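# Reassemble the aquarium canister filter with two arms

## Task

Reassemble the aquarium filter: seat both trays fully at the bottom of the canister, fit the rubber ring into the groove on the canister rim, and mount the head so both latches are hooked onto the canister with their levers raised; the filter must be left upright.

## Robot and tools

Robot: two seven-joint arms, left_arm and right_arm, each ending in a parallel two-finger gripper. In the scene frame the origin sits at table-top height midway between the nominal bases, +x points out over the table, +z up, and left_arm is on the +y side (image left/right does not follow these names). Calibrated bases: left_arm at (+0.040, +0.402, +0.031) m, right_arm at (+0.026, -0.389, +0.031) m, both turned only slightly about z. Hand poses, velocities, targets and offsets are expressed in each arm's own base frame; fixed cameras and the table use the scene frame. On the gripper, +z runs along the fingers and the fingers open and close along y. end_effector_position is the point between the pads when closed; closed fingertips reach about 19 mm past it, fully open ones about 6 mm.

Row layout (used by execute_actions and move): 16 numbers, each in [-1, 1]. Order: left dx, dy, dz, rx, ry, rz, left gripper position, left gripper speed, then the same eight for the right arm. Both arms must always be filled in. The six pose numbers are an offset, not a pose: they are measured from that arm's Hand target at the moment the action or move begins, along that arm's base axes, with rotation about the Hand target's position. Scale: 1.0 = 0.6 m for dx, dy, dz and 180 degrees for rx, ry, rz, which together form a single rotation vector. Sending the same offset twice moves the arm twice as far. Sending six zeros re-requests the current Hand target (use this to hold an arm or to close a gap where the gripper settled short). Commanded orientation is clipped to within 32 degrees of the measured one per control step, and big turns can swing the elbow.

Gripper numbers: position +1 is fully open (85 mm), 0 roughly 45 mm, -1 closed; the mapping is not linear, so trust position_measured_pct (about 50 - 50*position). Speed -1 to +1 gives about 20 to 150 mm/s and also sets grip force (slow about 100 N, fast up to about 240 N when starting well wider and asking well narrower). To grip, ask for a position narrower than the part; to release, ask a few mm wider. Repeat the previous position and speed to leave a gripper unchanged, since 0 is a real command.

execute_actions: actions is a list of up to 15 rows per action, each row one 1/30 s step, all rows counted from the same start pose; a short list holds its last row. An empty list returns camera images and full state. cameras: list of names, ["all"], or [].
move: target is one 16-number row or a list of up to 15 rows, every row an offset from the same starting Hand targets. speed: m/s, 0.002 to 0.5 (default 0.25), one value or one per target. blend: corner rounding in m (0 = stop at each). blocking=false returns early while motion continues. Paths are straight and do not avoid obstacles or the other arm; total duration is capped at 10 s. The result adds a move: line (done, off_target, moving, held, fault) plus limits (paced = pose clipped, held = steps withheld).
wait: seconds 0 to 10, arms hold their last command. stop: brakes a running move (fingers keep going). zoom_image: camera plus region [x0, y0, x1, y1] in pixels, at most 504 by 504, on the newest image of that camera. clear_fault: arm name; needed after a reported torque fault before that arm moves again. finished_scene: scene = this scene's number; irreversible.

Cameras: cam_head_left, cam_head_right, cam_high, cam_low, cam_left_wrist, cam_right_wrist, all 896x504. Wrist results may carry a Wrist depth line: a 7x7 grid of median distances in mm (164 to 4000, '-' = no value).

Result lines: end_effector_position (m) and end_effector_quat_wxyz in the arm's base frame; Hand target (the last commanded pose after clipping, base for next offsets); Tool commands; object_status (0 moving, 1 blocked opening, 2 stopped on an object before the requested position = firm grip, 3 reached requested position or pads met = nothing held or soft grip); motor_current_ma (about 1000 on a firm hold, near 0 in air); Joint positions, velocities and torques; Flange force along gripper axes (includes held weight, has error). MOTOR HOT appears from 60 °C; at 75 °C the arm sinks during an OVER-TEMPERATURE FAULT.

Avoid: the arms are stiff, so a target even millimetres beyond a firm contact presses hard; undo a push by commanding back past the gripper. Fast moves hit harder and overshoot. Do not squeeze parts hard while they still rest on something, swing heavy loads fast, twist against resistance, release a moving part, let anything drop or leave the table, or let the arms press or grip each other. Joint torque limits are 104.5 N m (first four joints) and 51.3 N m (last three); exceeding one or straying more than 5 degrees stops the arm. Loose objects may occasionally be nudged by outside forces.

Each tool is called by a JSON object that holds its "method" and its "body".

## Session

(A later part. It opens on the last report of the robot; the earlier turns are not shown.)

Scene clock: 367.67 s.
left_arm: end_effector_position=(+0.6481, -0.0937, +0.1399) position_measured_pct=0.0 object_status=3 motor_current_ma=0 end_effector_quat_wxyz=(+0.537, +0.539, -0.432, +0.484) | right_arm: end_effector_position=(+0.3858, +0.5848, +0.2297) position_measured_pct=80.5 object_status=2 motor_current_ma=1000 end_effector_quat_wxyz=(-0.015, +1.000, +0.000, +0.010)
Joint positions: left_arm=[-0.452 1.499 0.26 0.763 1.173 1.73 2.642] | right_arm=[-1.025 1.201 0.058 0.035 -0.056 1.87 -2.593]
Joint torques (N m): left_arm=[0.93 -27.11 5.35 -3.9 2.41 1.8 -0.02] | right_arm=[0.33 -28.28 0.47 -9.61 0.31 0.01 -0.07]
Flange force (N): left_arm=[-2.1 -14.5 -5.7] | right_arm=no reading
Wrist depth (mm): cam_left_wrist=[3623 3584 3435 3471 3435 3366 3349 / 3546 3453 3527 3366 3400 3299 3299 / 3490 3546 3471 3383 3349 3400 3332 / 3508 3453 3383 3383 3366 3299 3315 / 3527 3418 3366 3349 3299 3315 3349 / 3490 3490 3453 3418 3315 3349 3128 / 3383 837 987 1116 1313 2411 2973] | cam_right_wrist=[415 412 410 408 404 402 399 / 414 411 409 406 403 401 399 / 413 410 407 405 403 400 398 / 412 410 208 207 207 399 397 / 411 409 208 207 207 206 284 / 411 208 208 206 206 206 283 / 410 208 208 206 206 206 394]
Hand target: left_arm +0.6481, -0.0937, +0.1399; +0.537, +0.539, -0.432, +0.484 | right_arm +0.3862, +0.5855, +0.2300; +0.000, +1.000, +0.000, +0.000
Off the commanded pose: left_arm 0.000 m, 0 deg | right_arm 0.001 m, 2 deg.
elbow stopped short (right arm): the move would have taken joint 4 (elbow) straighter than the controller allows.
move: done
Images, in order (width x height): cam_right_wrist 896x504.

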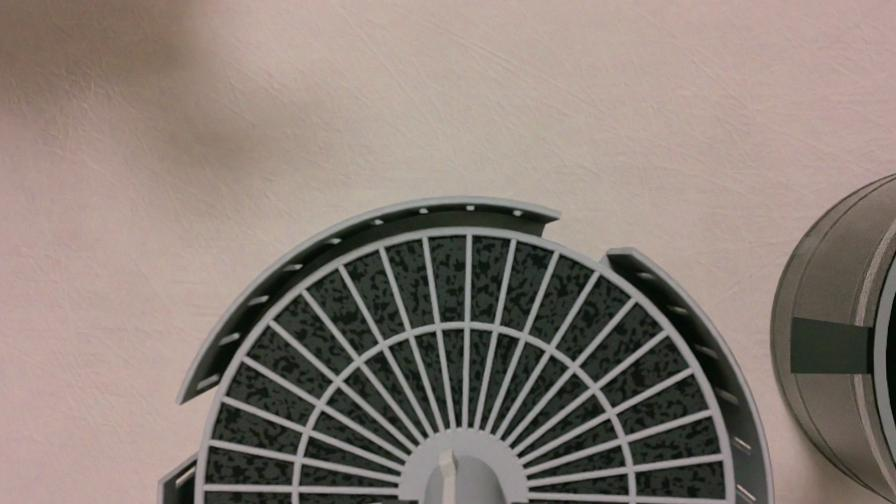

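{"method": "move", "body": {"target": [0,0,0,0,0,0,1,1, 0.049, -0.349, 0, 0,0,-0.115, -0.62, -1], "speed": 0.2, "cameras": ["cam_right_wrist", "cam_high", "cam_low"]}}

Scene clock: 389.50 s.
left_arm: end_effector_position=(+0.6481, -0.0937, +0.1399) position_measured_pct=0.0 object_status=3 motor_current_ma=0 end_effector_quat_wxyz=(+0.537, +0.539, -0.432, +0.484) | right_arm: end_effector_position=(+0.4156, +0.3761, +0.2300) position_measured_pct=80.5 object_status=2 motor_current_ma=1000 end_effector_quat_wxyz=(+0.000, +0.984, -0.180, +0.000)
Joint positions: left_arm=[-0.452 1.499 0.26 0.763 1.173 1.73 2.642] | right_arm=[-0.827 0.653 0.09 1.172 -0.056 1.319 -2.673]
Joint torques (N m): left_arm=[0.93 -27.11 5.36 -3.88 2.42 1.79 -0.04] | right_arm=[0.34 -21.69 0.71 -9.69 0.12 0.22 -0.08]
Flange force (N): left_arm=[-2.1 -14.7 -5.8] | right_arm=[-1.8 2.5 3.5]
Wrist depth (mm): cam_left_wrist=[3643 3603 3508 3508 3418 3435 3383 / 3508 3453 3471 3366 3400 3453 3315 / 3565 3508 3471 3400 3418 3299 3266 / 3565 3490 3400 3435 3383 3266 3315 / 3527 3349 3299 3282 3299 3332 3234 / 3453 3349 3250 3332 3332 3234 3299 / 3188 838 993 1114 1308 2394 434] | cam_right_wrist=[408 406 405 405 404 403 402 / 407 406 405 405 404 403 402 / 407 407 406 403 402 403 401 / 407 406 208 207 207 402 401 / 407 406 208 207 207 206 371 / 407 208 207 206 207 206 371 / 407 208 208 206 206 206 398]
Hand target: left_arm +0.6481, -0.0937, +0.1399; +0.537, +0.539, -0.432, +0.484 | right_arm +0.4156, +0.3761, +0.2300; +0.000, +0.984, -0.180, +0.000
Off the commanded pose: left_arm 0.000 m, 0 deg | right_arm 0.000 m, 0 deg.
move: done
Images, in order (width x height): cam_high 896x504, cam_low 896x504, cam_right_wrist 896x504.

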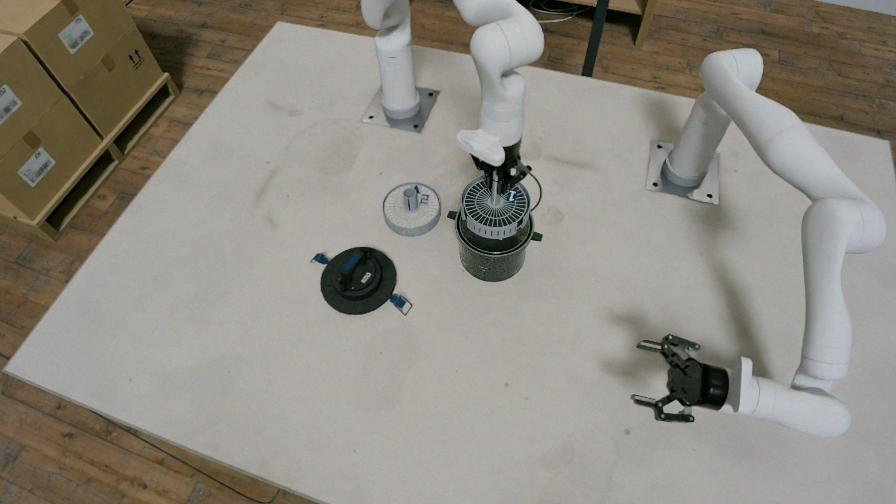

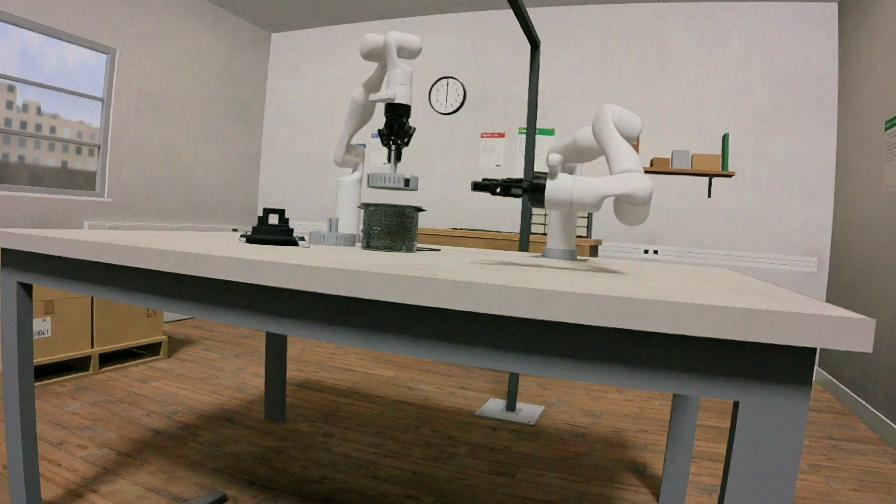

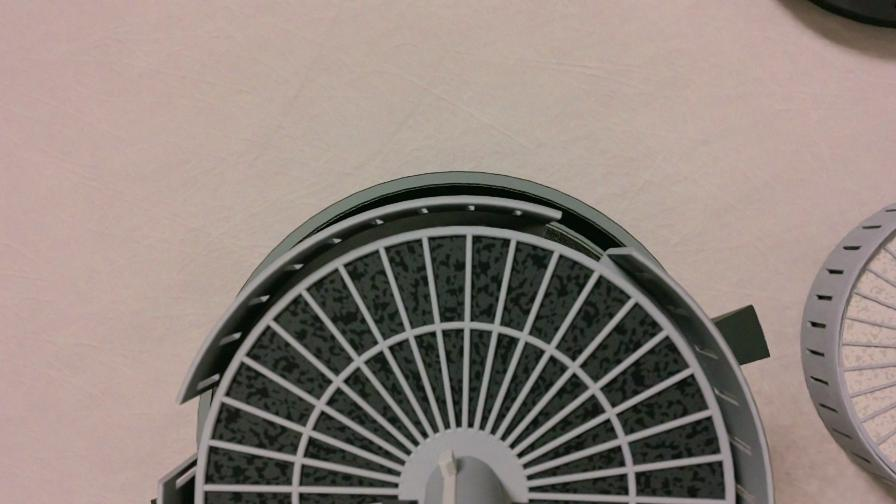

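{"method": "zoom_image", "body": {"camera": "cam_right_wrist", "region": [200, 150, 460, 300]}}

{"method": "zoom_image", "body": {"camera": "cam_right_wrist", "region": [460, 150, 720, 300]}}

Scaled by 1.938 from the camera's 896x504 image, which has a finer 1280x720 frame.

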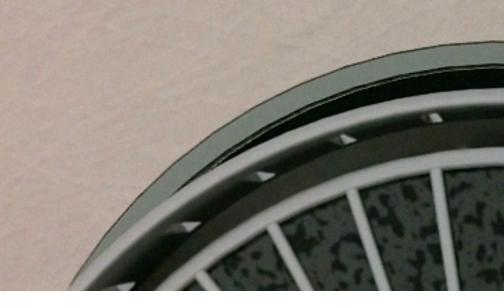

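Scaled by 1.938 from the camera's 896x504 image, which has a finer 1280x720 frame.

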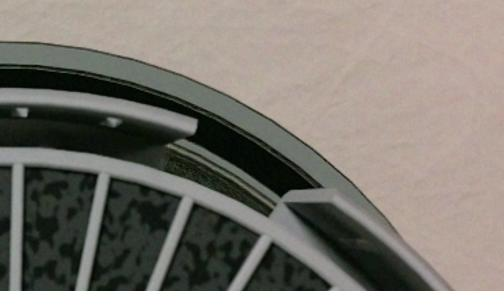

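{"method": "move", "body": {"target": [0,0,0,0,0,0,1,1, 0, 0, -0.05, 0,0,0, -0.62, -1], "speed": 0.1, "cameras": ["cam_right_wrist", "cam_high"]}}

{"method": "zoom_image", "body": {"camera": "cam_right_wrist", "region": [140, 130, 460, 330]}}

{"method": "zoom_image", "body": {"camera": "cam_right_wrist", "region": [460, 130, 780, 330]}}

{"method": "zoom_image", "body": {"camera": "cam_high", "region": [420, 140, 570, 290]}}

Scene clock: 429.73 s.
left_arm: end_effector_position=(+0.6481, -0.0937, +0.1399) position_measured_pct=0.0 object_status=3 motor_current_ma=0 end_effector_quat_wxyz=(+0.537, +0.539, -0.432, +0.484) | right_arm: end_effector_position=(+0.4156, +0.3761, +0.2001) position_measured_pct=80.5 object_status=2 motor_current_ma=1000 end_effector_quat_wxyz=(+0.000, +0.984, -0.180, +0.000)
Joint positions: left_arm=[-0.452 1.499 0.26 0.763 1.173 1.73 2.642] | right_arm=[-0.826 0.675 0.087 1.23 -0.057 1.238 -2.671]
Joint torques (N m): left_arm=[0.96 -27.09 5.36 -3.88 2.41 1.79 -0.03] | right_arm=[0.34 -21.73 0.78 -9.56 0.11 0.43 -0.08]
Flange force (N): left_arm=[-2.1 -14.6 -5.8] | right_arm=[-2.3 3.4 4.0]
Wrist depth (mm): cam_left_wrist=[3663 3508 3400 3453 3435 3418 3299 / 3490 3435 3418 3453 3383 3349 3349 / 3643 3508 3383 3315 3349 3435 3266 / 3527 3490 3453 3453 3219 3332 3299 / 3527 3527 3383 3349 3471 3250 3250 / 3471 3418 3366 3383 3349 3282 3250 / 3219 836 984 1109 1310 2438 444] | cam_right_wrist=[377 377 376 376 374 374 372 / 377 376 376 374 374 374 373 / 377 377 376 254 374 373 373 / 377 376 208 207 207 373 372 / 377 376 208 207 207 206 356 / 376 208 208 206 207 206 355 / 377 208 207 206 206 206 371]
Hand target: left_arm +0.6481, -0.0937, +0.1399; +0.537, +0.539, -0.432, +0.484 | right_arm +0.4156, +0.3761, +0.2000; +0.000, +0.984, -0.180, +0.000
Off the commanded pose: left_arm 0.000 m, 0 deg | right_arm 0.000 m, 0 deg.
move: done
Images, in order (width x height): cam_high 896x504, cam_right_wrist 896x504.

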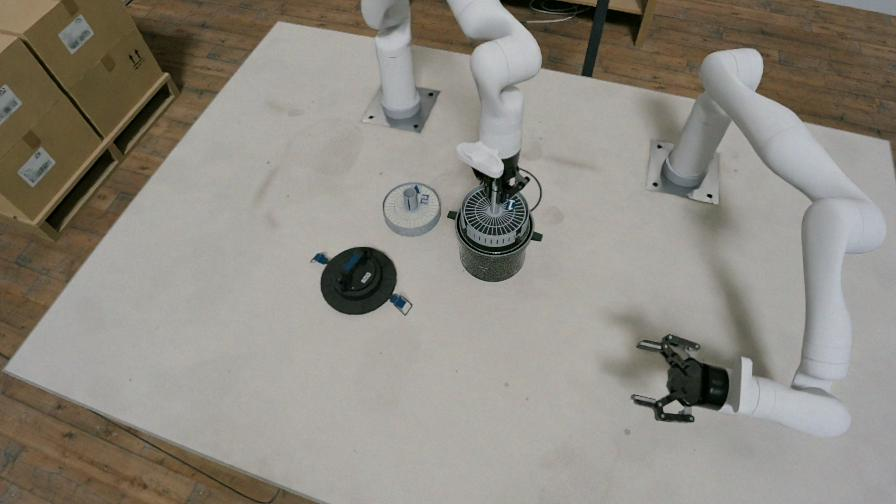

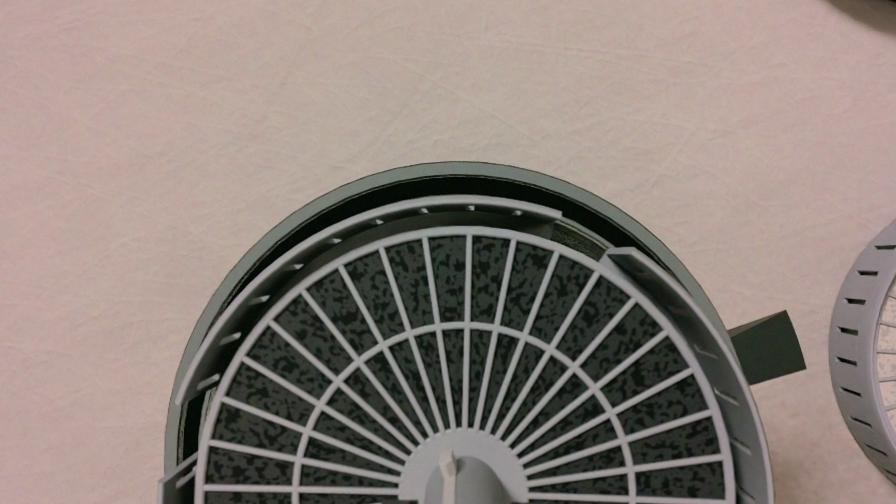

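Scaled by 1.575 from the camera's 896x504 image, which has a finer 1280x720 frame.

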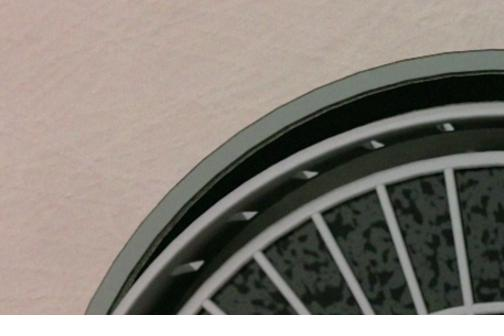

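Scaled by 1.575 from the camera's 896x504 image, which has a finer 1280x720 frame.

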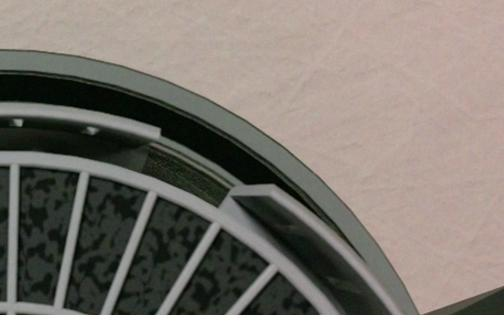

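Scaled by 3.360 from the camera's 896x504 image, which has a finer 1280x720 frame.

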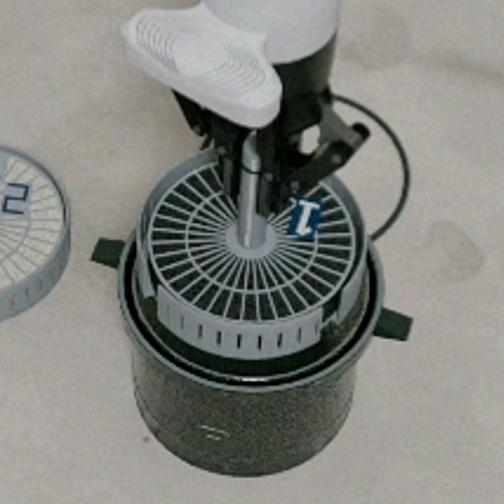

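{"method": "move", "body": {"target": [0,0,0,0,0,0,1,1, 0.0003, 0.001, -0.0233, 0,0,0, -0.62, -1], "speed": 0.05, "cameras": ["cam_right_wrist", "cam_high", "cam_low"]}}

{"method": "zoom_image", "body": {"camera": "cam_high", "region": [420, 140, 570, 290]}}

{"method": "zoom_image", "body": {"camera": "cam_low", "region": [340, 150, 450, 270]}}

Scene clock: 475.33 s.
left_arm: end_effector_position=(+0.6481, -0.0937, +0.1399) position_measured_pct=0.0 object_status=3 motor_current_ma=0 end_effector_quat_wxyz=(+0.537, +0.539, -0.432, +0.484) | right_arm: end_effector_position=(+0.4158, +0.3767, +0.1861) position_measured_pct=80.5 object_status=2 motor_current_ma=1000 end_effector_quat_wxyz=(+0.000, +0.984, -0.180, +0.000)
Joint positions: left_arm=[-0.452 1.499 0.26 0.763 1.173 1.73 2.642] | right_arm=[-0.826 0.688 0.085 1.252 -0.058 1.203 -2.671]
Joint torques (N m): left_arm=[0.97 -27.1 5.36 -3.9 2.42 1.8 -0.04] | right_arm=[0.37 -21.87 0.73 -9.35 0.14 0.13 -0.07]
Flange force (N): left_arm=[-2.1 -14.4 -5.8] | right_arm=[-1.8 2.4 2.9]
Wrist depth (mm): cam_left_wrist=[3565 3565 3453 3453 3471 3299 3366 / 3623 3453 3471 3453 3490 3282 3315 / 3603 3603 3418 3490 3418 3299 3299 / 3527 3418 3453 3366 3349 3266 3234 / 3453 3453 3471 3418 3282 3315 3188 / 3453 3471 3471 3383 3266 3219 3172 / 3349 837 988 1112 1313 2394 2465] | cam_right_wrist=[364 363 362 361 360 359 359 / 363 363 362 361 360 359 358 / 363 362 362 240 359 359 358 / 363 363 208 208 207 359 359 / 363 363 208 207 207 206 344 / 363 208 207 206 206 206 344 / 363 208 207 206 206 206 358]
Hand target: left_arm +0.6481, -0.0937, +0.1399; +0.537, +0.539, -0.432, +0.484 | right_arm +0.4158, +0.3767, +0.1861; +0.000, +0.984, -0.180, +0.000
Off the commanded pose: left_arm 0.000 m, 0 deg | right_arm 0.000 m, 0 deg.
move: done
Images, in order (width x height): cam_high 896x504, cam_low 896x504, cam_right_wrist 896x504.

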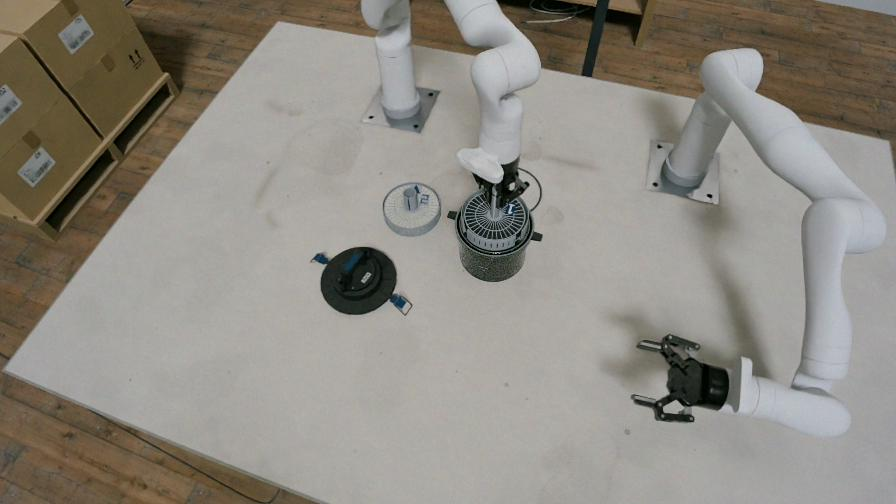

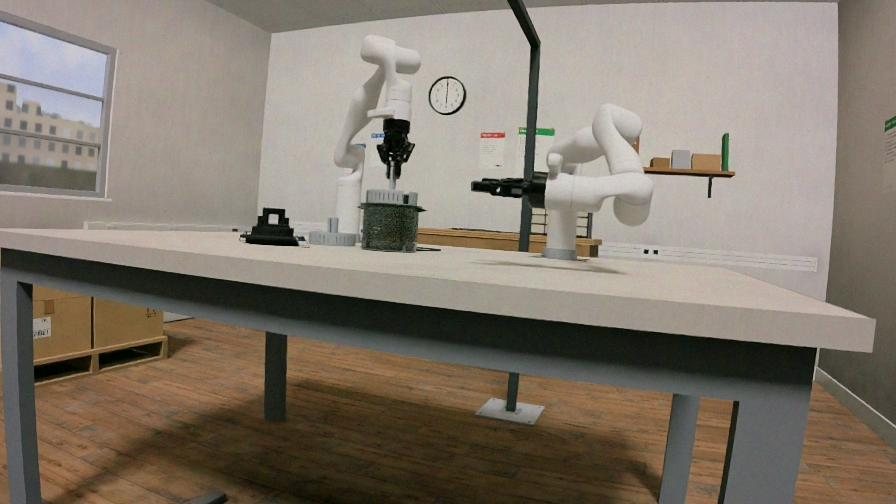

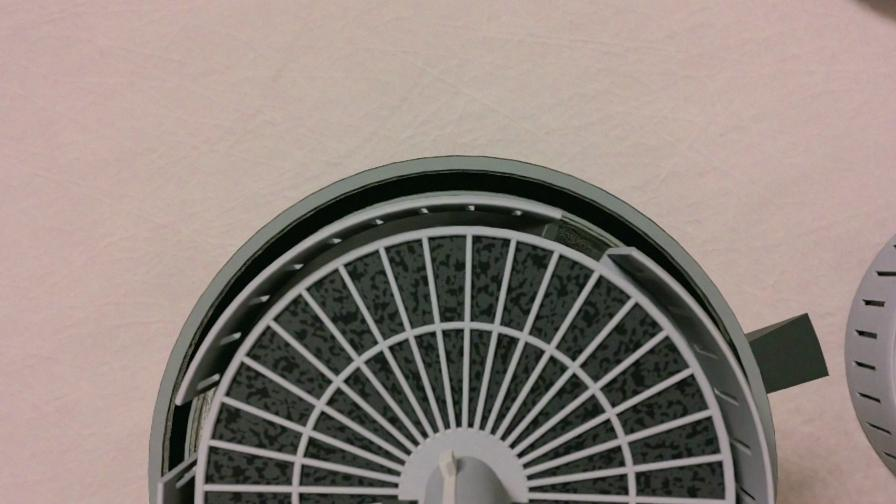

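Scaled by 3.360 from the camera's 896x504 image, which has a finer 1280x720 frame.

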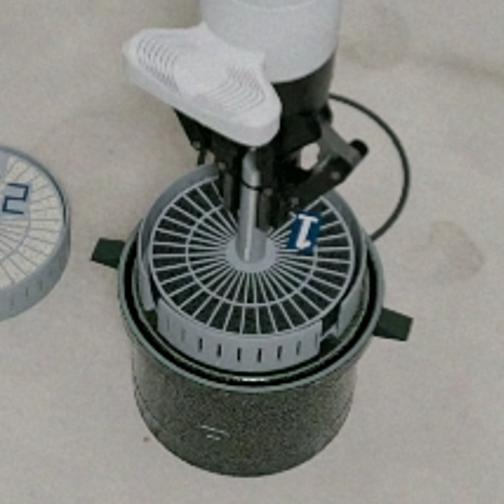

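Scaled by 4.200 from the camera's 896x504 image, which has a finer 1280x720 frame.

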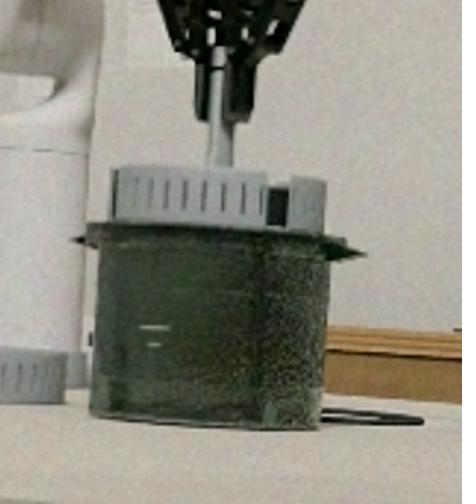

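{"method": "zoom_image", "body": {"camera": "cam_low", "region": [352, 180, 436, 256]}}

{"method": "zoom_image", "body": {"camera": "cam_high", "region": [440, 180, 550, 290]}}

{"method": "zoom_image", "body": {"camera": "cam_right_wrist", "region": [140, 140, 460, 340]}}

{"method": "zoom_image", "body": {"camera": "cam_right_wrist", "region": [460, 140, 780, 340]}}

Scaled by 6.000 from the camera's 896x504 image, which has a finer 1280x720 frame.

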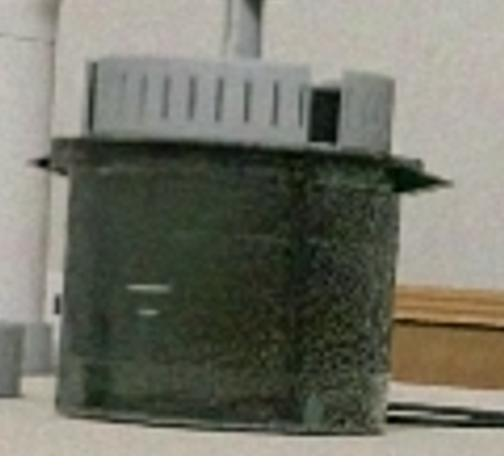

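Scaled by 4.582 from the camera's 896x504 image, which has a finer 1280x720 frame.

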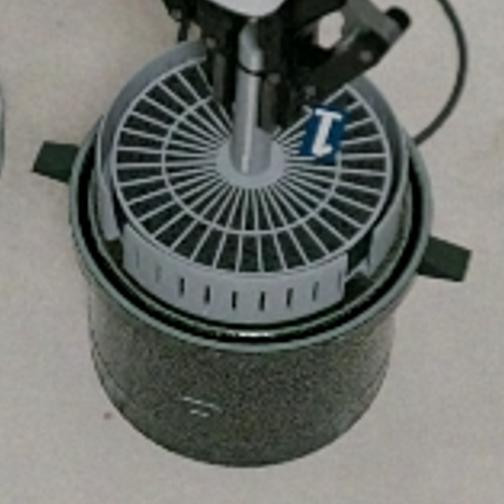

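Scaled by 1.575 from the camera's 896x504 image, which has a finer 1280x720 frame.

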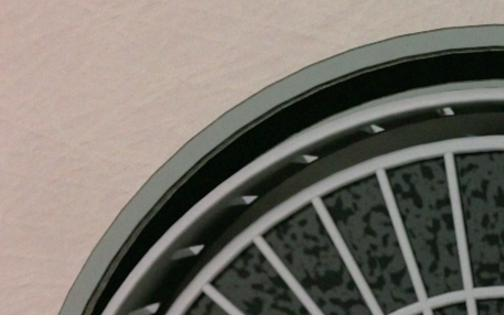

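Scaled by 1.575 from the camera's 896x504 image, which has a finer 1280x720 frame.

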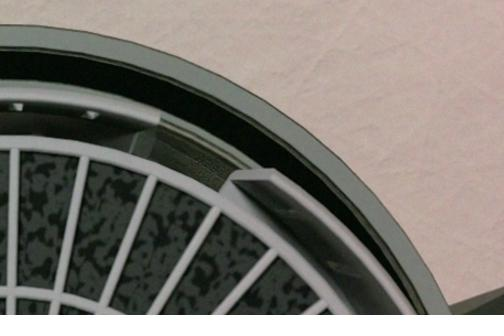

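{"method": "move", "body": {"target": [0,0,0,0,0,0,1,1, 0.0002, 0.0006, -0.0133, 0,0,0, -0.62, -1], "speed": 0.03}}

Scene clock: 501.50 s.
left_arm: end_effector_position=(+0.6481, -0.0937, +0.1399) position_measured_pct=0.0 object_status=3 motor_current_ma=0 end_effector_quat_wxyz=(+0.537, +0.539, -0.432, +0.484) | right_arm: end_effector_position=(+0.4159, +0.3770, +0.1781) position_measured_pct=80.5 object_status=2 motor_current_ma=1000 end_effector_quat_wxyz=(+0.000, +0.984, -0.180, +0.000)
Joint positions: left_arm=[-0.452 1.499 0.26 0.763 1.173 1.73 2.642] | right_arm=[-0.826 0.697 0.085 1.264 -0.058 1.183 -2.671]
Joint torques (N m): left_arm=[0.95 -27.1 5.36 -3.85 2.42 1.81 -0.05] | right_arm=[0.34 -21.92 0.75 -9.29 0.12 0.06 -0.07]
Flange force (N): left_arm=[-2.1 -14.9 -5.9] | right_arm=[-1.7 2.3 2.7]
Wrist depth (mm): cam_left_wrist=[3643 3527 3435 3453 3453 3400 3349 / 3623 3471 3471 3471 3299 3435 3332 / 3527 3565 3546 3332 3315 3349 3383 / 3508 3565 3508 3366 3383 3282 3250 / 3435 3546 3435 3383 3349 3366 3250 / 3471 3453 3383 3332 3349 3219 3203 / 3315 841 984 1112 1308 2385 2351] | cam_right_wrist=[355 355 353 352 353 352 350 / 355 355 353 353 352 351 351 / 356 354 354 232 352 351 350 / 355 354 208 207 207 350 350 / 355 233 208 207 207 206 348 / 354 208 208 206 207 206 329 / 354 208 208 206 206 206 350]
Hand target: left_arm +0.6481, -0.0937, +0.1399; +0.537, +0.539, -0.432, +0.484 | right_arm +0.4159, +0.3770, +0.1781; +0.000, +0.984, -0.180, +0.000
Off the commanded pose: left_arm 0.000 m, 0 deg | right_arm 0.000 m, 0 deg.
move: done

{"method": "move", "body": {"target": [0,0,0,0,0,0,1,1, 0, 0, -0.04, 0,0,0, -0.62, -1], "speed": 0.04, "cameras": ["cam_right_wrist"]}}

Scene clock: 507.23 s.
left_arm: end_effector_position=(+0.6481, -0.0937, +0.1399) position_measured_pct=0.0 object_status=3 motor_current_ma=0 end_effector_quat_wxyz=(+0.537, +0.539, -0.432, +0.484) | right_arm: end_effector_position=(+0.4159, +0.3770, +0.1541) position_measured_pct=80.5 object_status=2 motor_current_ma=1000 end_effector_quat_wxyz=(+0.000, +0.984, -0.180, +0.000)
Joint positions: left_arm=[-0.452 1.499 0.26 0.763 1.173 1.73 2.642] | right_arm=[-0.825 0.721 0.082 1.301 -0.06 1.122 -2.669]
Joint torques (N m): left_arm=[0.99 -27.12 5.35 -3.89 2.39 1.78 -0.06] | right_arm=[0.32 -21.98 0.82 -9.22 0.14 0.35 -0.07]
Flange force (N): left_arm=[-2.1 -14.7 -5.9] | right_arm=[-2.4 3.6 3.5]
Wrist depth (mm): cam_left_wrist=[3603 3527 3418 3383 3453 3332 3250 / 3490 3623 3383 3435 3383 3299 3315 / 3508 3418 3435 3418 3418 3400 3315 / 3527 3471 3471 3453 3383 3383 3234 / 3527 3435 3383 3315 3332 3383 3157 / 3366 3490 3299 3453 3315 3299 3250 / 3332 829 987 1109 1316 2376 2610] | cam_right_wrist=[331 330 330 329 328 328 327 / 331 331 330 329 328 328 327 / 331 330 209 328 208 328 327 / 331 330 208 207 207 218 327 / 331 209 207 207 207 206 327 / 331 208 208 206 207 206 207 / 330 208 208 206 206 206 326]
Hand target: left_arm +0.6481, -0.0937, +0.1399; +0.537, +0.539, -0.432, +0.484 | right_arm +0.4159, +0.3770, +0.1541; +0.000, +0.984, -0.180, +0.000
Off the commanded pose: left_arm 0.000 m, 0 deg | right_arm 0.000 m, 0 deg.
move: done
Images, in order (width x height): cam_right_wrist 896x504.

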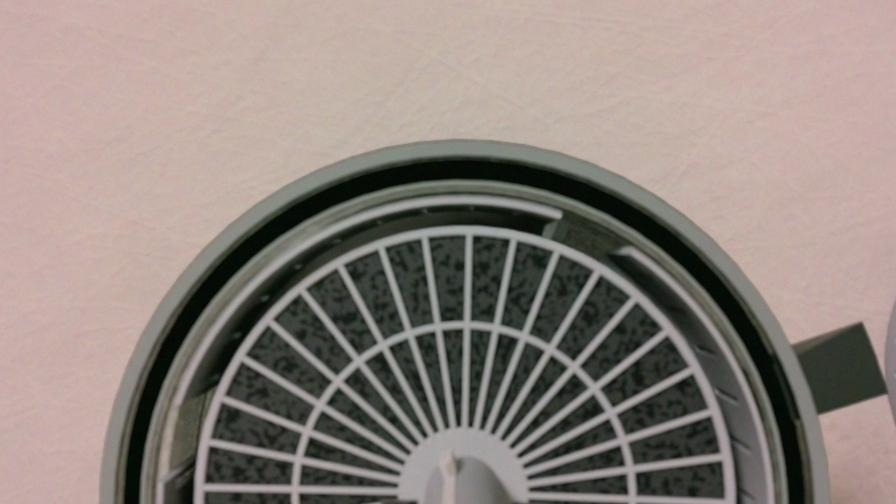

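{"method": "zoom_image", "body": {"camera": "cam_right_wrist", "region": [90, 304, 290, 504]}}

{"method": "zoom_image", "body": {"camera": "cam_right_wrist", "region": [640, 304, 840, 504]}}

{"method": "zoom_image", "body": {"camera": "cam_right_wrist", "region": [360, 120, 680, 320]}}

Scaled by 2.520 from the camera's 896x504 image, which has a finer 1280x720 frame.

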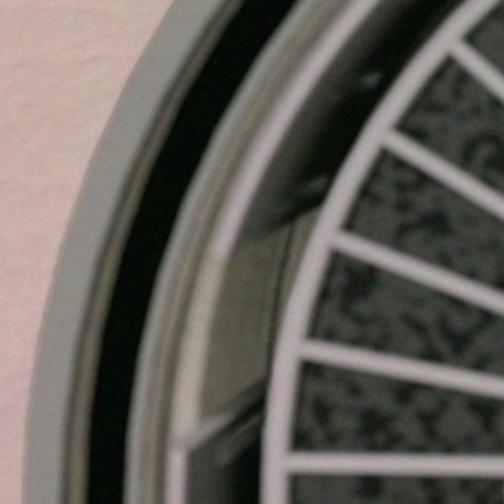

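Scaled by 2.520 from the camera's 896x504 image, which has a finer 1280x720 frame.

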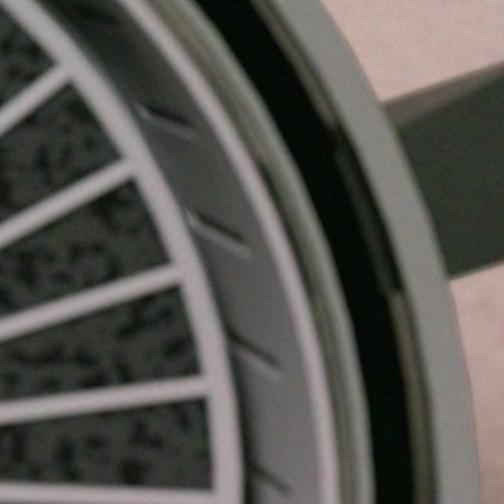

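Scaled by 1.575 from the camera's 896x504 image, which has a finer 1280x720 frame.

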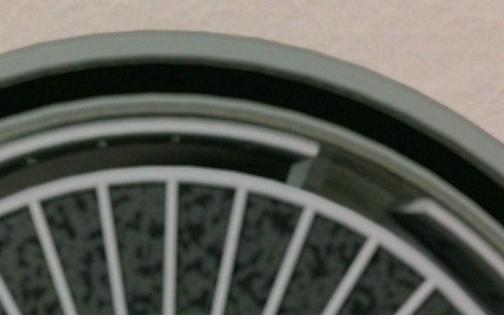

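{"method": "move", "body": {"target": [0,0,0,0,0,0,1,1, 0, 0, -0.09, 0,0,0, -0.62, -1], "speed": 0.05, "cameras": ["cam_right_wrist"]}}

{"method": "zoom_image", "body": {"camera": "cam_right_wrist", "region": [480, 160, 680, 320]}}

{"method": "zoom_image", "body": {"camera": "cam_right_wrist", "region": [90, 344, 290, 504]}}

Scene clock: 525.17 s.
left_arm: end_effector_position=(+0.6481, -0.0937, +0.1399) position_measured_pct=0.0 object_status=3 motor_current_ma=0 end_effector_quat_wxyz=(+0.537, +0.539, -0.432, +0.484) | right_arm: end_effector_position=(+0.4159, +0.3770, +0.1001) position_measured_pct=80.5 object_status=2 motor_current_ma=1000 end_effector_quat_wxyz=(+0.000, +0.984, -0.180, +0.000)
Joint positions: left_arm=[-0.452 1.499 0.26 0.763 1.173 1.73 2.642] | right_arm=[-0.822 0.785 0.075 1.365 -0.063 0.993 -2.666]
Joint torques (N m): left_arm=[0.96 -27.12 5.38 -3.86 2.42 1.79 -0.05] | right_arm=[0.29 -22.64 0.79 -8.67 0.12 0.23 -0.06]
Flange force (N): left_arm=[-2.1 -14.8 -5.9] | right_arm=[-2.1 3.1 3.2]
Wrist depth (mm): cam_left_wrist=[3527 3603 3527 3383 3435 3366 3366 / 3565 3490 3565 3490 3400 3400 3349 / 3546 3546 3490 3366 3383 3266 3266 / 3453 3418 3490 3383 3383 3332 3315 / 3527 3453 3383 3418 3282 3332 3266 / 3490 3418 3471 3490 3282 3234 3315 / 3332 837 987 1107 1318 2402 2674] | cam_right_wrist=[277 277 276 275 275 274 274 / 277 276 276 275 274 274 273 / 276 277 - 275 - 274 273 / 276 277 208 207 207 274 273 / 276 276 208 207 207 206 273 / 277 208 208 206 207 206 - / 277 208 208 206 206 206 -]
Hand target: left_arm +0.6481, -0.0937, +0.1399; +0.537, +0.539, -0.432, +0.484 | right_arm +0.4159, +0.3770, +0.1001; +0.000, +0.984, -0.180, +0.000
Off the commanded pose: left_arm 0.000 m, 0 deg | right_arm 0.000 m, 0 deg.
move: done
Images, in order (width x height): cam_right_wrist 896x504.

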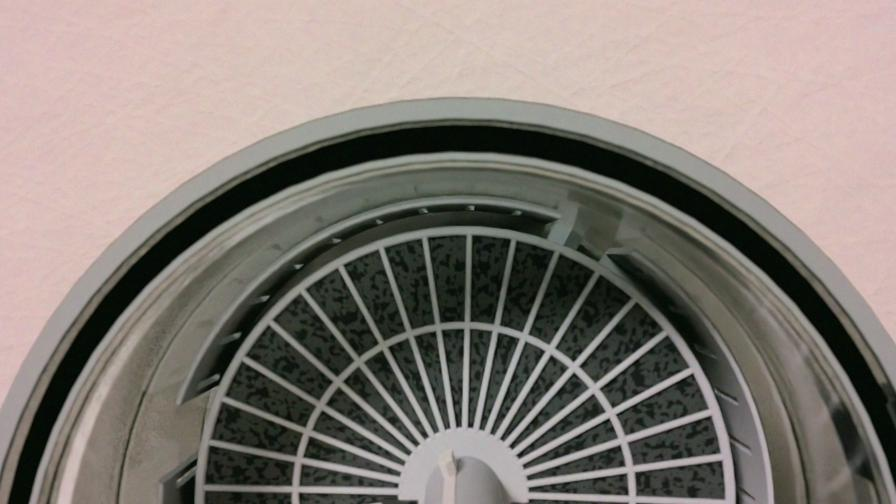

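Scaled by 2.520 from the camera's 896x504 image, which has a finer 1280x720 frame.

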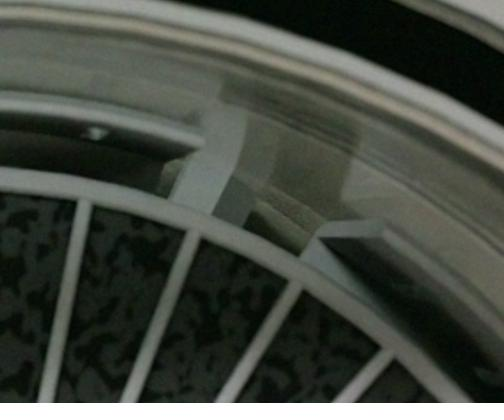

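Scaled by 2.520 from the camera's 896x504 image, which has a finer 1280x720 frame.

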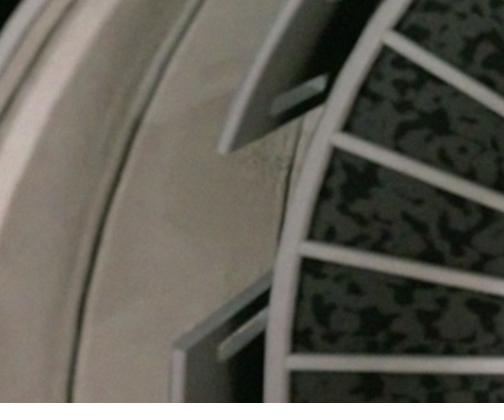

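{"method": "move", "body": {"target": [0,0,0,0,0,0,1,1, 0, 0, -0.0333, 0,0,0, -0.62, -1], "speed": 0.03, "cameras": ["cam_right_wrist"]}}

{"method": "zoom_image", "body": {"camera": "cam_right_wrist", "region": [480, 160, 680, 320]}}

Scene clock: 551.47 s.
left_arm: end_effector_position=(+0.6481, -0.0937, +0.1399) position_measured_pct=0.0 object_status=3 motor_current_ma=0 end_effector_quat_wxyz=(+0.537, +0.539, -0.432, +0.484) | right_arm: end_effector_position=(+0.4159, +0.3770, +0.0801) position_measured_pct=80.5 object_status=2 motor_current_ma=1000 end_effector_quat_wxyz=(+0.000, +0.984, -0.180, +0.000)
Joint positions: left_arm=[-0.452 1.499 0.26 0.763 1.173 1.73 2.642] | right_arm=[-0.821 0.813 0.073 1.383 -0.065 0.948 -2.665]
Joint torques (N m): left_arm=[0.97 -27.1 5.37 -3.91 2.4 1.79 -0.03] | right_arm=[0.29 -22.62 0.81 -8.18 0.14 0.17 -0.1]
Flange force (N): left_arm=[-2.1 -14.3 -5.8] | right_arm=[-1.6 2.3 2.4]
Wrist depth (mm): cam_left_wrist=[3565 3643 3527 3383 3527 3366 3315 / 3643 3453 3508 3435 3418 3282 3332 / 3584 3490 3546 3471 3453 3366 3315 / 3435 3508 3315 3366 3383 3203 3203 / 3435 3366 3471 3349 3366 3315 3332 / 3508 3418 3349 3315 3332 3332 3282 / 3266 835 987 1114 1308 2411 2550] | cam_right_wrist=[257 256 256 255 255 254 254 / 257 256 256 255 255 254 254 / 257 - - 255 - - 253 / 257 256 208 207 207 254 253 / 256 - 208 207 207 206 253 / 256 208 208 206 206 206 253 / 256 208 208 206 206 206 253]
Hand target: left_arm +0.6481, -0.0937, +0.1399; +0.537, +0.539, -0.432, +0.484 | right_arm +0.4159, +0.3770, +0.0801; +0.000, +0.984, -0.180, +0.000
Off the commanded pose: left_arm 0.000 m, 0 deg | right_arm 0.000 m, 0 deg.
move: done
Images, in order (width x height): cam_right_wrist 896x504.

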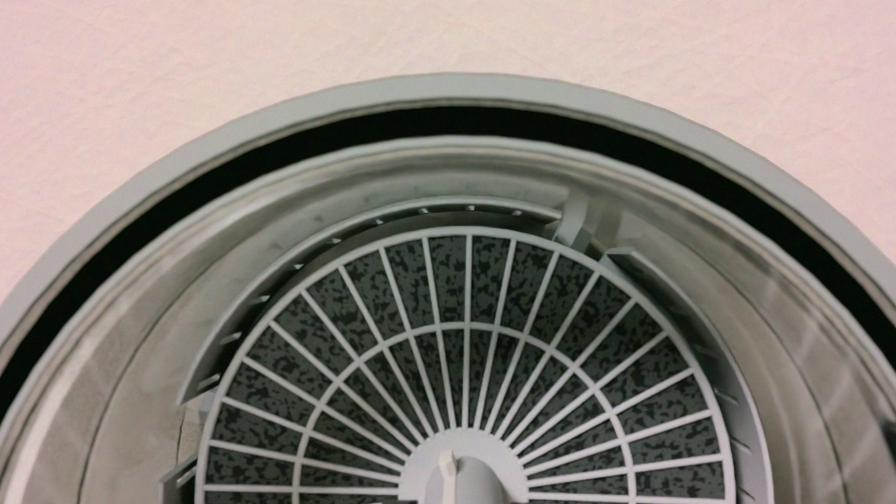

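Scaled by 2.520 from the camera's 896x504 image, which has a finer 1280x720 frame.

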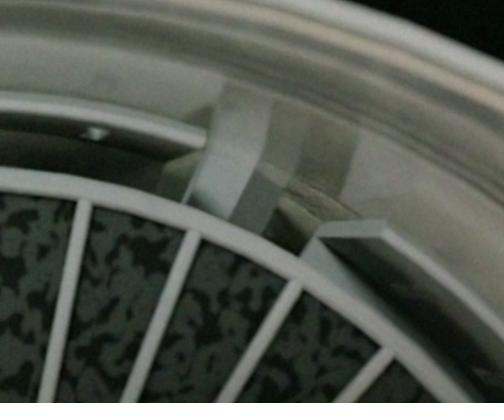

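{"method": "move", "body": {"target": [0,0,0,0,0,0,1,1, 0, 0, -0.0133, 0,0,0, -0.62, -1], "speed": 0.02, "cameras": ["cam_right_wrist"]}}

{"method": "zoom_image", "body": {"camera": "cam_right_wrist", "region": [480, 160, 680, 320]}}

{"method": "zoom_image", "body": {"camera": "cam_right_wrist", "region": [90, 344, 290, 504]}}

Scene clock: 561.47 s.
left_arm: end_effector_position=(+0.6481, -0.0937, +0.1399) position_measured_pct=0.0 object_status=3 motor_current_ma=0 end_effector_quat_wxyz=(+0.537, +0.539, -0.432, +0.484) | right_arm: end_effector_position=(+0.4159, +0.3770, +0.0722) position_measured_pct=80.5 object_status=2 motor_current_ma=1000 end_effector_quat_wxyz=(+0.000, +0.984, -0.180, +0.000)
Joint positions: left_arm=[-0.452 1.499 0.26 0.763 1.173 1.73 2.642] | right_arm=[-0.82 0.824 0.072 1.389 -0.065 0.93 -2.664]
Joint torques (N m): left_arm=[0.91 -27.1 5.38 -3.87 2.43 1.81 -0.06] | right_arm=[0.37 -22.62 0.82 -8.16 0.11 0.07 -0.08]
Flange force (N): left_arm=[-2.1 -14.8 -5.8] | right_arm=[-1.9 2.5 2.2]
Wrist depth (mm): cam_left_wrist=[3643 3684 3435 3453 3400 3400 3332 / 3663 3546 3435 3471 3400 3383 3315 / 3546 3400 3453 3400 3400 3299 3282 / 3527 3453 3527 3299 3400 3315 3332 / 3546 3490 3366 3418 3315 3299 3315 / 3418 3435 3418 3315 3299 3299 3299 / 3349 836 988 1112 1313 2420 2456] | cam_right_wrist=[249 248 248 248 247 246 246 / 249 248 248 247 247 246 245 / 249 - - 247 - - 245 / 249 248 208 207 207 - 245 / 249 248 208 207 207 206 245 / 249 208 208 206 206 206 245 / 248 208 208 206 206 206 245]
Hand target: left_arm +0.6481, -0.0937, +0.1399; +0.537, +0.539, -0.432, +0.484 | right_arm +0.4159, +0.3770, +0.0721; +0.000, +0.984, -0.180, +0.000
Off the commanded pose: left_arm 0.000 m, 0 deg | right_arm 0.000 m, 0 deg.
move: done
Images, in order (width x height): cam_right_wrist 896x504.

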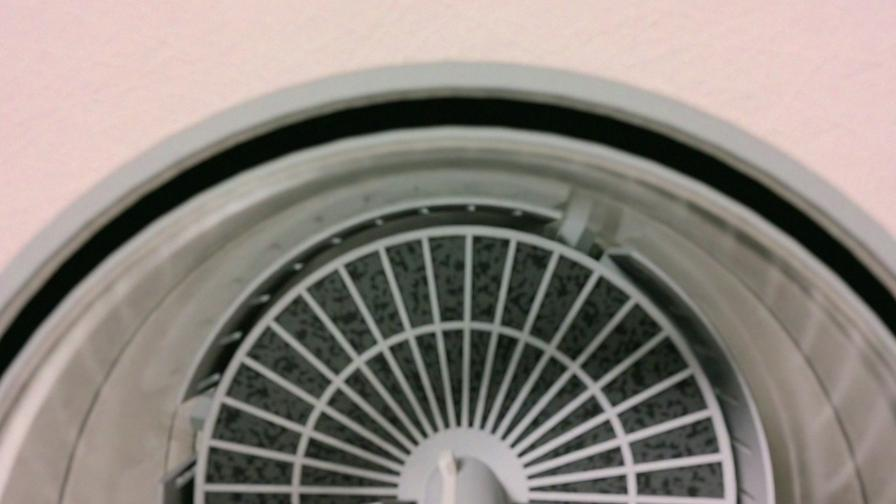

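Scaled by 2.520 from the camera's 896x504 image, which has a finer 1280x720 frame.

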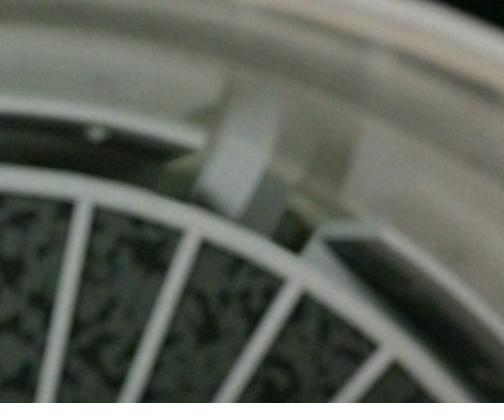

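Scaled by 2.520 from the camera's 896x504 image, which has a finer 1280x720 frame.

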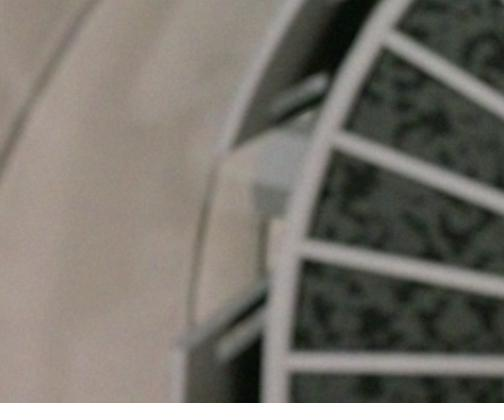

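{"method": "move", "body": {"target": [0,0,0,0,0,0,1,1, 0, 0, -0.005, 0,0,0, -0.62, -1], "speed": 0.01}}

Scene clock: 573.10 s.
left_arm: end_effector_position=(+0.6481, -0.0937, +0.1399) position_measured_pct=0.0 object_status=3 motor_current_ma=0 end_effector_quat_wxyz=(+0.537, +0.539, -0.432, +0.484) | right_arm: end_effector_position=(+0.4159, +0.3770, +0.0691) position_measured_pct=80.5 object_status=2 motor_current_ma=1000 end_effector_quat_wxyz=(+0.000, +0.984, -0.180, +0.000)
Joint positions: left_arm=[-0.452 1.499 0.26 0.763 1.173 1.73 2.642] | right_arm=[-0.82 0.829 0.071 1.391 -0.066 0.924 -2.664]
Joint torques (N m): left_arm=[0.97 -27.1 5.38 -3.91 2.41 1.79 -0.03] | right_arm=[0.34 -22.74 0.81 -8.09 0.13 0.13 -0.09]
Flange force (N): left_arm=[-2.1 -14.3 -5.8] | right_arm=[-1.7 2.3 2.4]
Wrist depth (mm): cam_left_wrist=[3603 3584 3453 3508 3418 3349 3315 / 3546 3490 3435 3400 3400 3299 3332 / 3471 3490 3435 3366 3383 3400 3332 / 3527 3508 3435 3383 3266 3349 3366 / 3471 3383 3400 3366 3299 3366 3315 / 3435 3490 3315 3366 3282 3282 3315 / 3332 840 987 1109 1305 2402 2493] | cam_right_wrist=[246 245 245 244 244 243 243 / 246 245 245 244 244 243 243 / 246 - - 244 - - 243 / 246 245 208 207 207 243 243 / 246 245 208 207 206 206 242 / 245 208 207 206 207 206 242 / 245 208 208 206 206 206 242]
Hand target: left_arm +0.6481, -0.0937, +0.1399; +0.537, +0.539, -0.432, +0.484 | right_arm +0.4159, +0.3770, +0.0691; +0.000, +0.984, -0.180, +0.000
Off the commanded pose: left_arm 0.000 m, 0 deg | right_arm 0.000 m, 0 deg.
move: done

{"method": "move", "body": {"target": [0,0,0,0,0,0,1,1, 0, 0, -0.0027, 0,0,0, -0.62, -1], "speed": 0.01}}

{"method": "move", "body": {"target": [0,0,0,0,0,0,1,1, 0, 0, -0.0018, 0,0,0, -0.62, -1], "speed": 0.01}}

Scene clock: 585.37 s.
left_arm: end_effector_position=(+0.6481, -0.0937, +0.1399) position_measured_pct=0.0 object_status=3 motor_current_ma=0 end_effector_quat_wxyz=(+0.537, +0.539, -0.432, +0.484) | right_arm: end_effector_position=(+0.4159, +0.3770, +0.0675) position_measured_pct=80.5 object_status=2 motor_current_ma=1000 end_effector_quat_wxyz=(+0.000, +0.984, -0.180, +0.000)
Joint positions: left_arm=[-0.452 1.499 0.26 0.763 1.173 1.73 2.642] | right_arm=[-0.82 0.831 0.071 1.393 -0.066 0.92 -2.664]
Joint torques (N m): left_arm=[0.94 -27.14 5.36 -3.89 2.4 1.81 -0.06] | right_arm=[0.34 -22.63 0.82 -8.1 0.14 0.17 -0.06]
Flange force (N): left_arm=[-2.1 -14.8 -5.8] | right_arm=[-2.0 2.7 2.3]
Wrist depth (mm): cam_left_wrist=[3603 3418 3584 3471 3471 3366 3366 / 3546 3400 3453 3508 3400 3453 3299 / 3603 3584 3490 3332 3366 3266 3332 / 3546 3400 3383 3332 3366 3315 3315 / 3435 3435 3383 3435 3250 3315 3266 / 3565 3299 3383 3366 3349 3266 3250 / 3349 837 979 1112 1316 2385 2465] | cam_right_wrist=[244 244 243 243 242 242 241 / 244 244 243 242 - 241 241 / 244 - - 243 - - - / 244 244 207 207 207 241 241 / 244 243 208 207 207 206 241 / 244 208 208 206 207 206 241 / 244 208 208 206 206 206 241]
Hand target: left_arm +0.6481, -0.0937, +0.1399; +0.537, +0.539, -0.432, +0.484 | right_arm +0.4159, +0.3770, +0.0675; +0.000, +0.984, -0.180, +0.000
Off the commanded pose: left_arm 0.000 m, 0 deg | right_arm 0.000 m, 0 deg.
move: done

Scene clock: 586.07 s.
left_arm: end_effector_position=(+0.6481, -0.0937, +0.1399) position_measured_pct=0.0 object_status=3 motor_current_ma=0 end_effector_quat_wxyz=(+0.537, +0.539, -0.432, +0.484) | right_arm: end_effector_position=(+0.4159, +0.3770, +0.0664) position_measured_pct=80.5 object_status=2 motor_current_ma=1000 end_effector_quat_wxyz=(+0.000, +0.984, -0.180, +0.000)
Joint positions: left_arm=[-0.452 1.499 0.26 0.763 1.173 1.73 2.642] | right_arm=[-0.82 0.833 0.071 1.393 -0.066 0.918 -2.664]
Joint torques (N m): left_arm=[0.93 -27.13 5.37 -3.88 2.41 1.79 -0.05] | right_arm=[0.37 -22.7 0.85 -8.09 0.15 0.17 -0.06]
Flange force (N): left_arm=[-2.1 -14.8 -5.9] | right_arm=[-2.0 2.6 2.4]
Wrist depth (mm): cam_left_wrist=[3603 3527 3603 3453 3418 3366 3315 / 3546 3508 3383 3418 3418 3366 3188 / 3603 3490 3332 3332 3315 3250 3234 / 3546 3490 3418 3383 3315 3435 3282 / 3471 3435 3471 3400 3383 3332 3282 / 3490 3400 3508 3349 3266 3234 3203 / 3282 836 985 1114 1303 2351 2465] | cam_right_wrist=[243 243 242 242 241 241 240 / 243 243 - 241 - 240 240 / 243 - - 241 - - - / 243 242 207 207 207 240 240 / 243 242 207 207 207 206 240 / 243 208 207 206 206 206 240 / 242 208 208 206 206 206 239]
Hand target: left_arm +0.6481, -0.0937, +0.1399; +0.537, +0.539, -0.432, +0.484 | right_arm +0.4159, +0.3770, +0.0664; +0.000, +0.984, -0.180, +0.000
Off the commanded pose: left_arm 0.000 m, 0 deg | right_arm 0.000 m, 0 deg.
move: done


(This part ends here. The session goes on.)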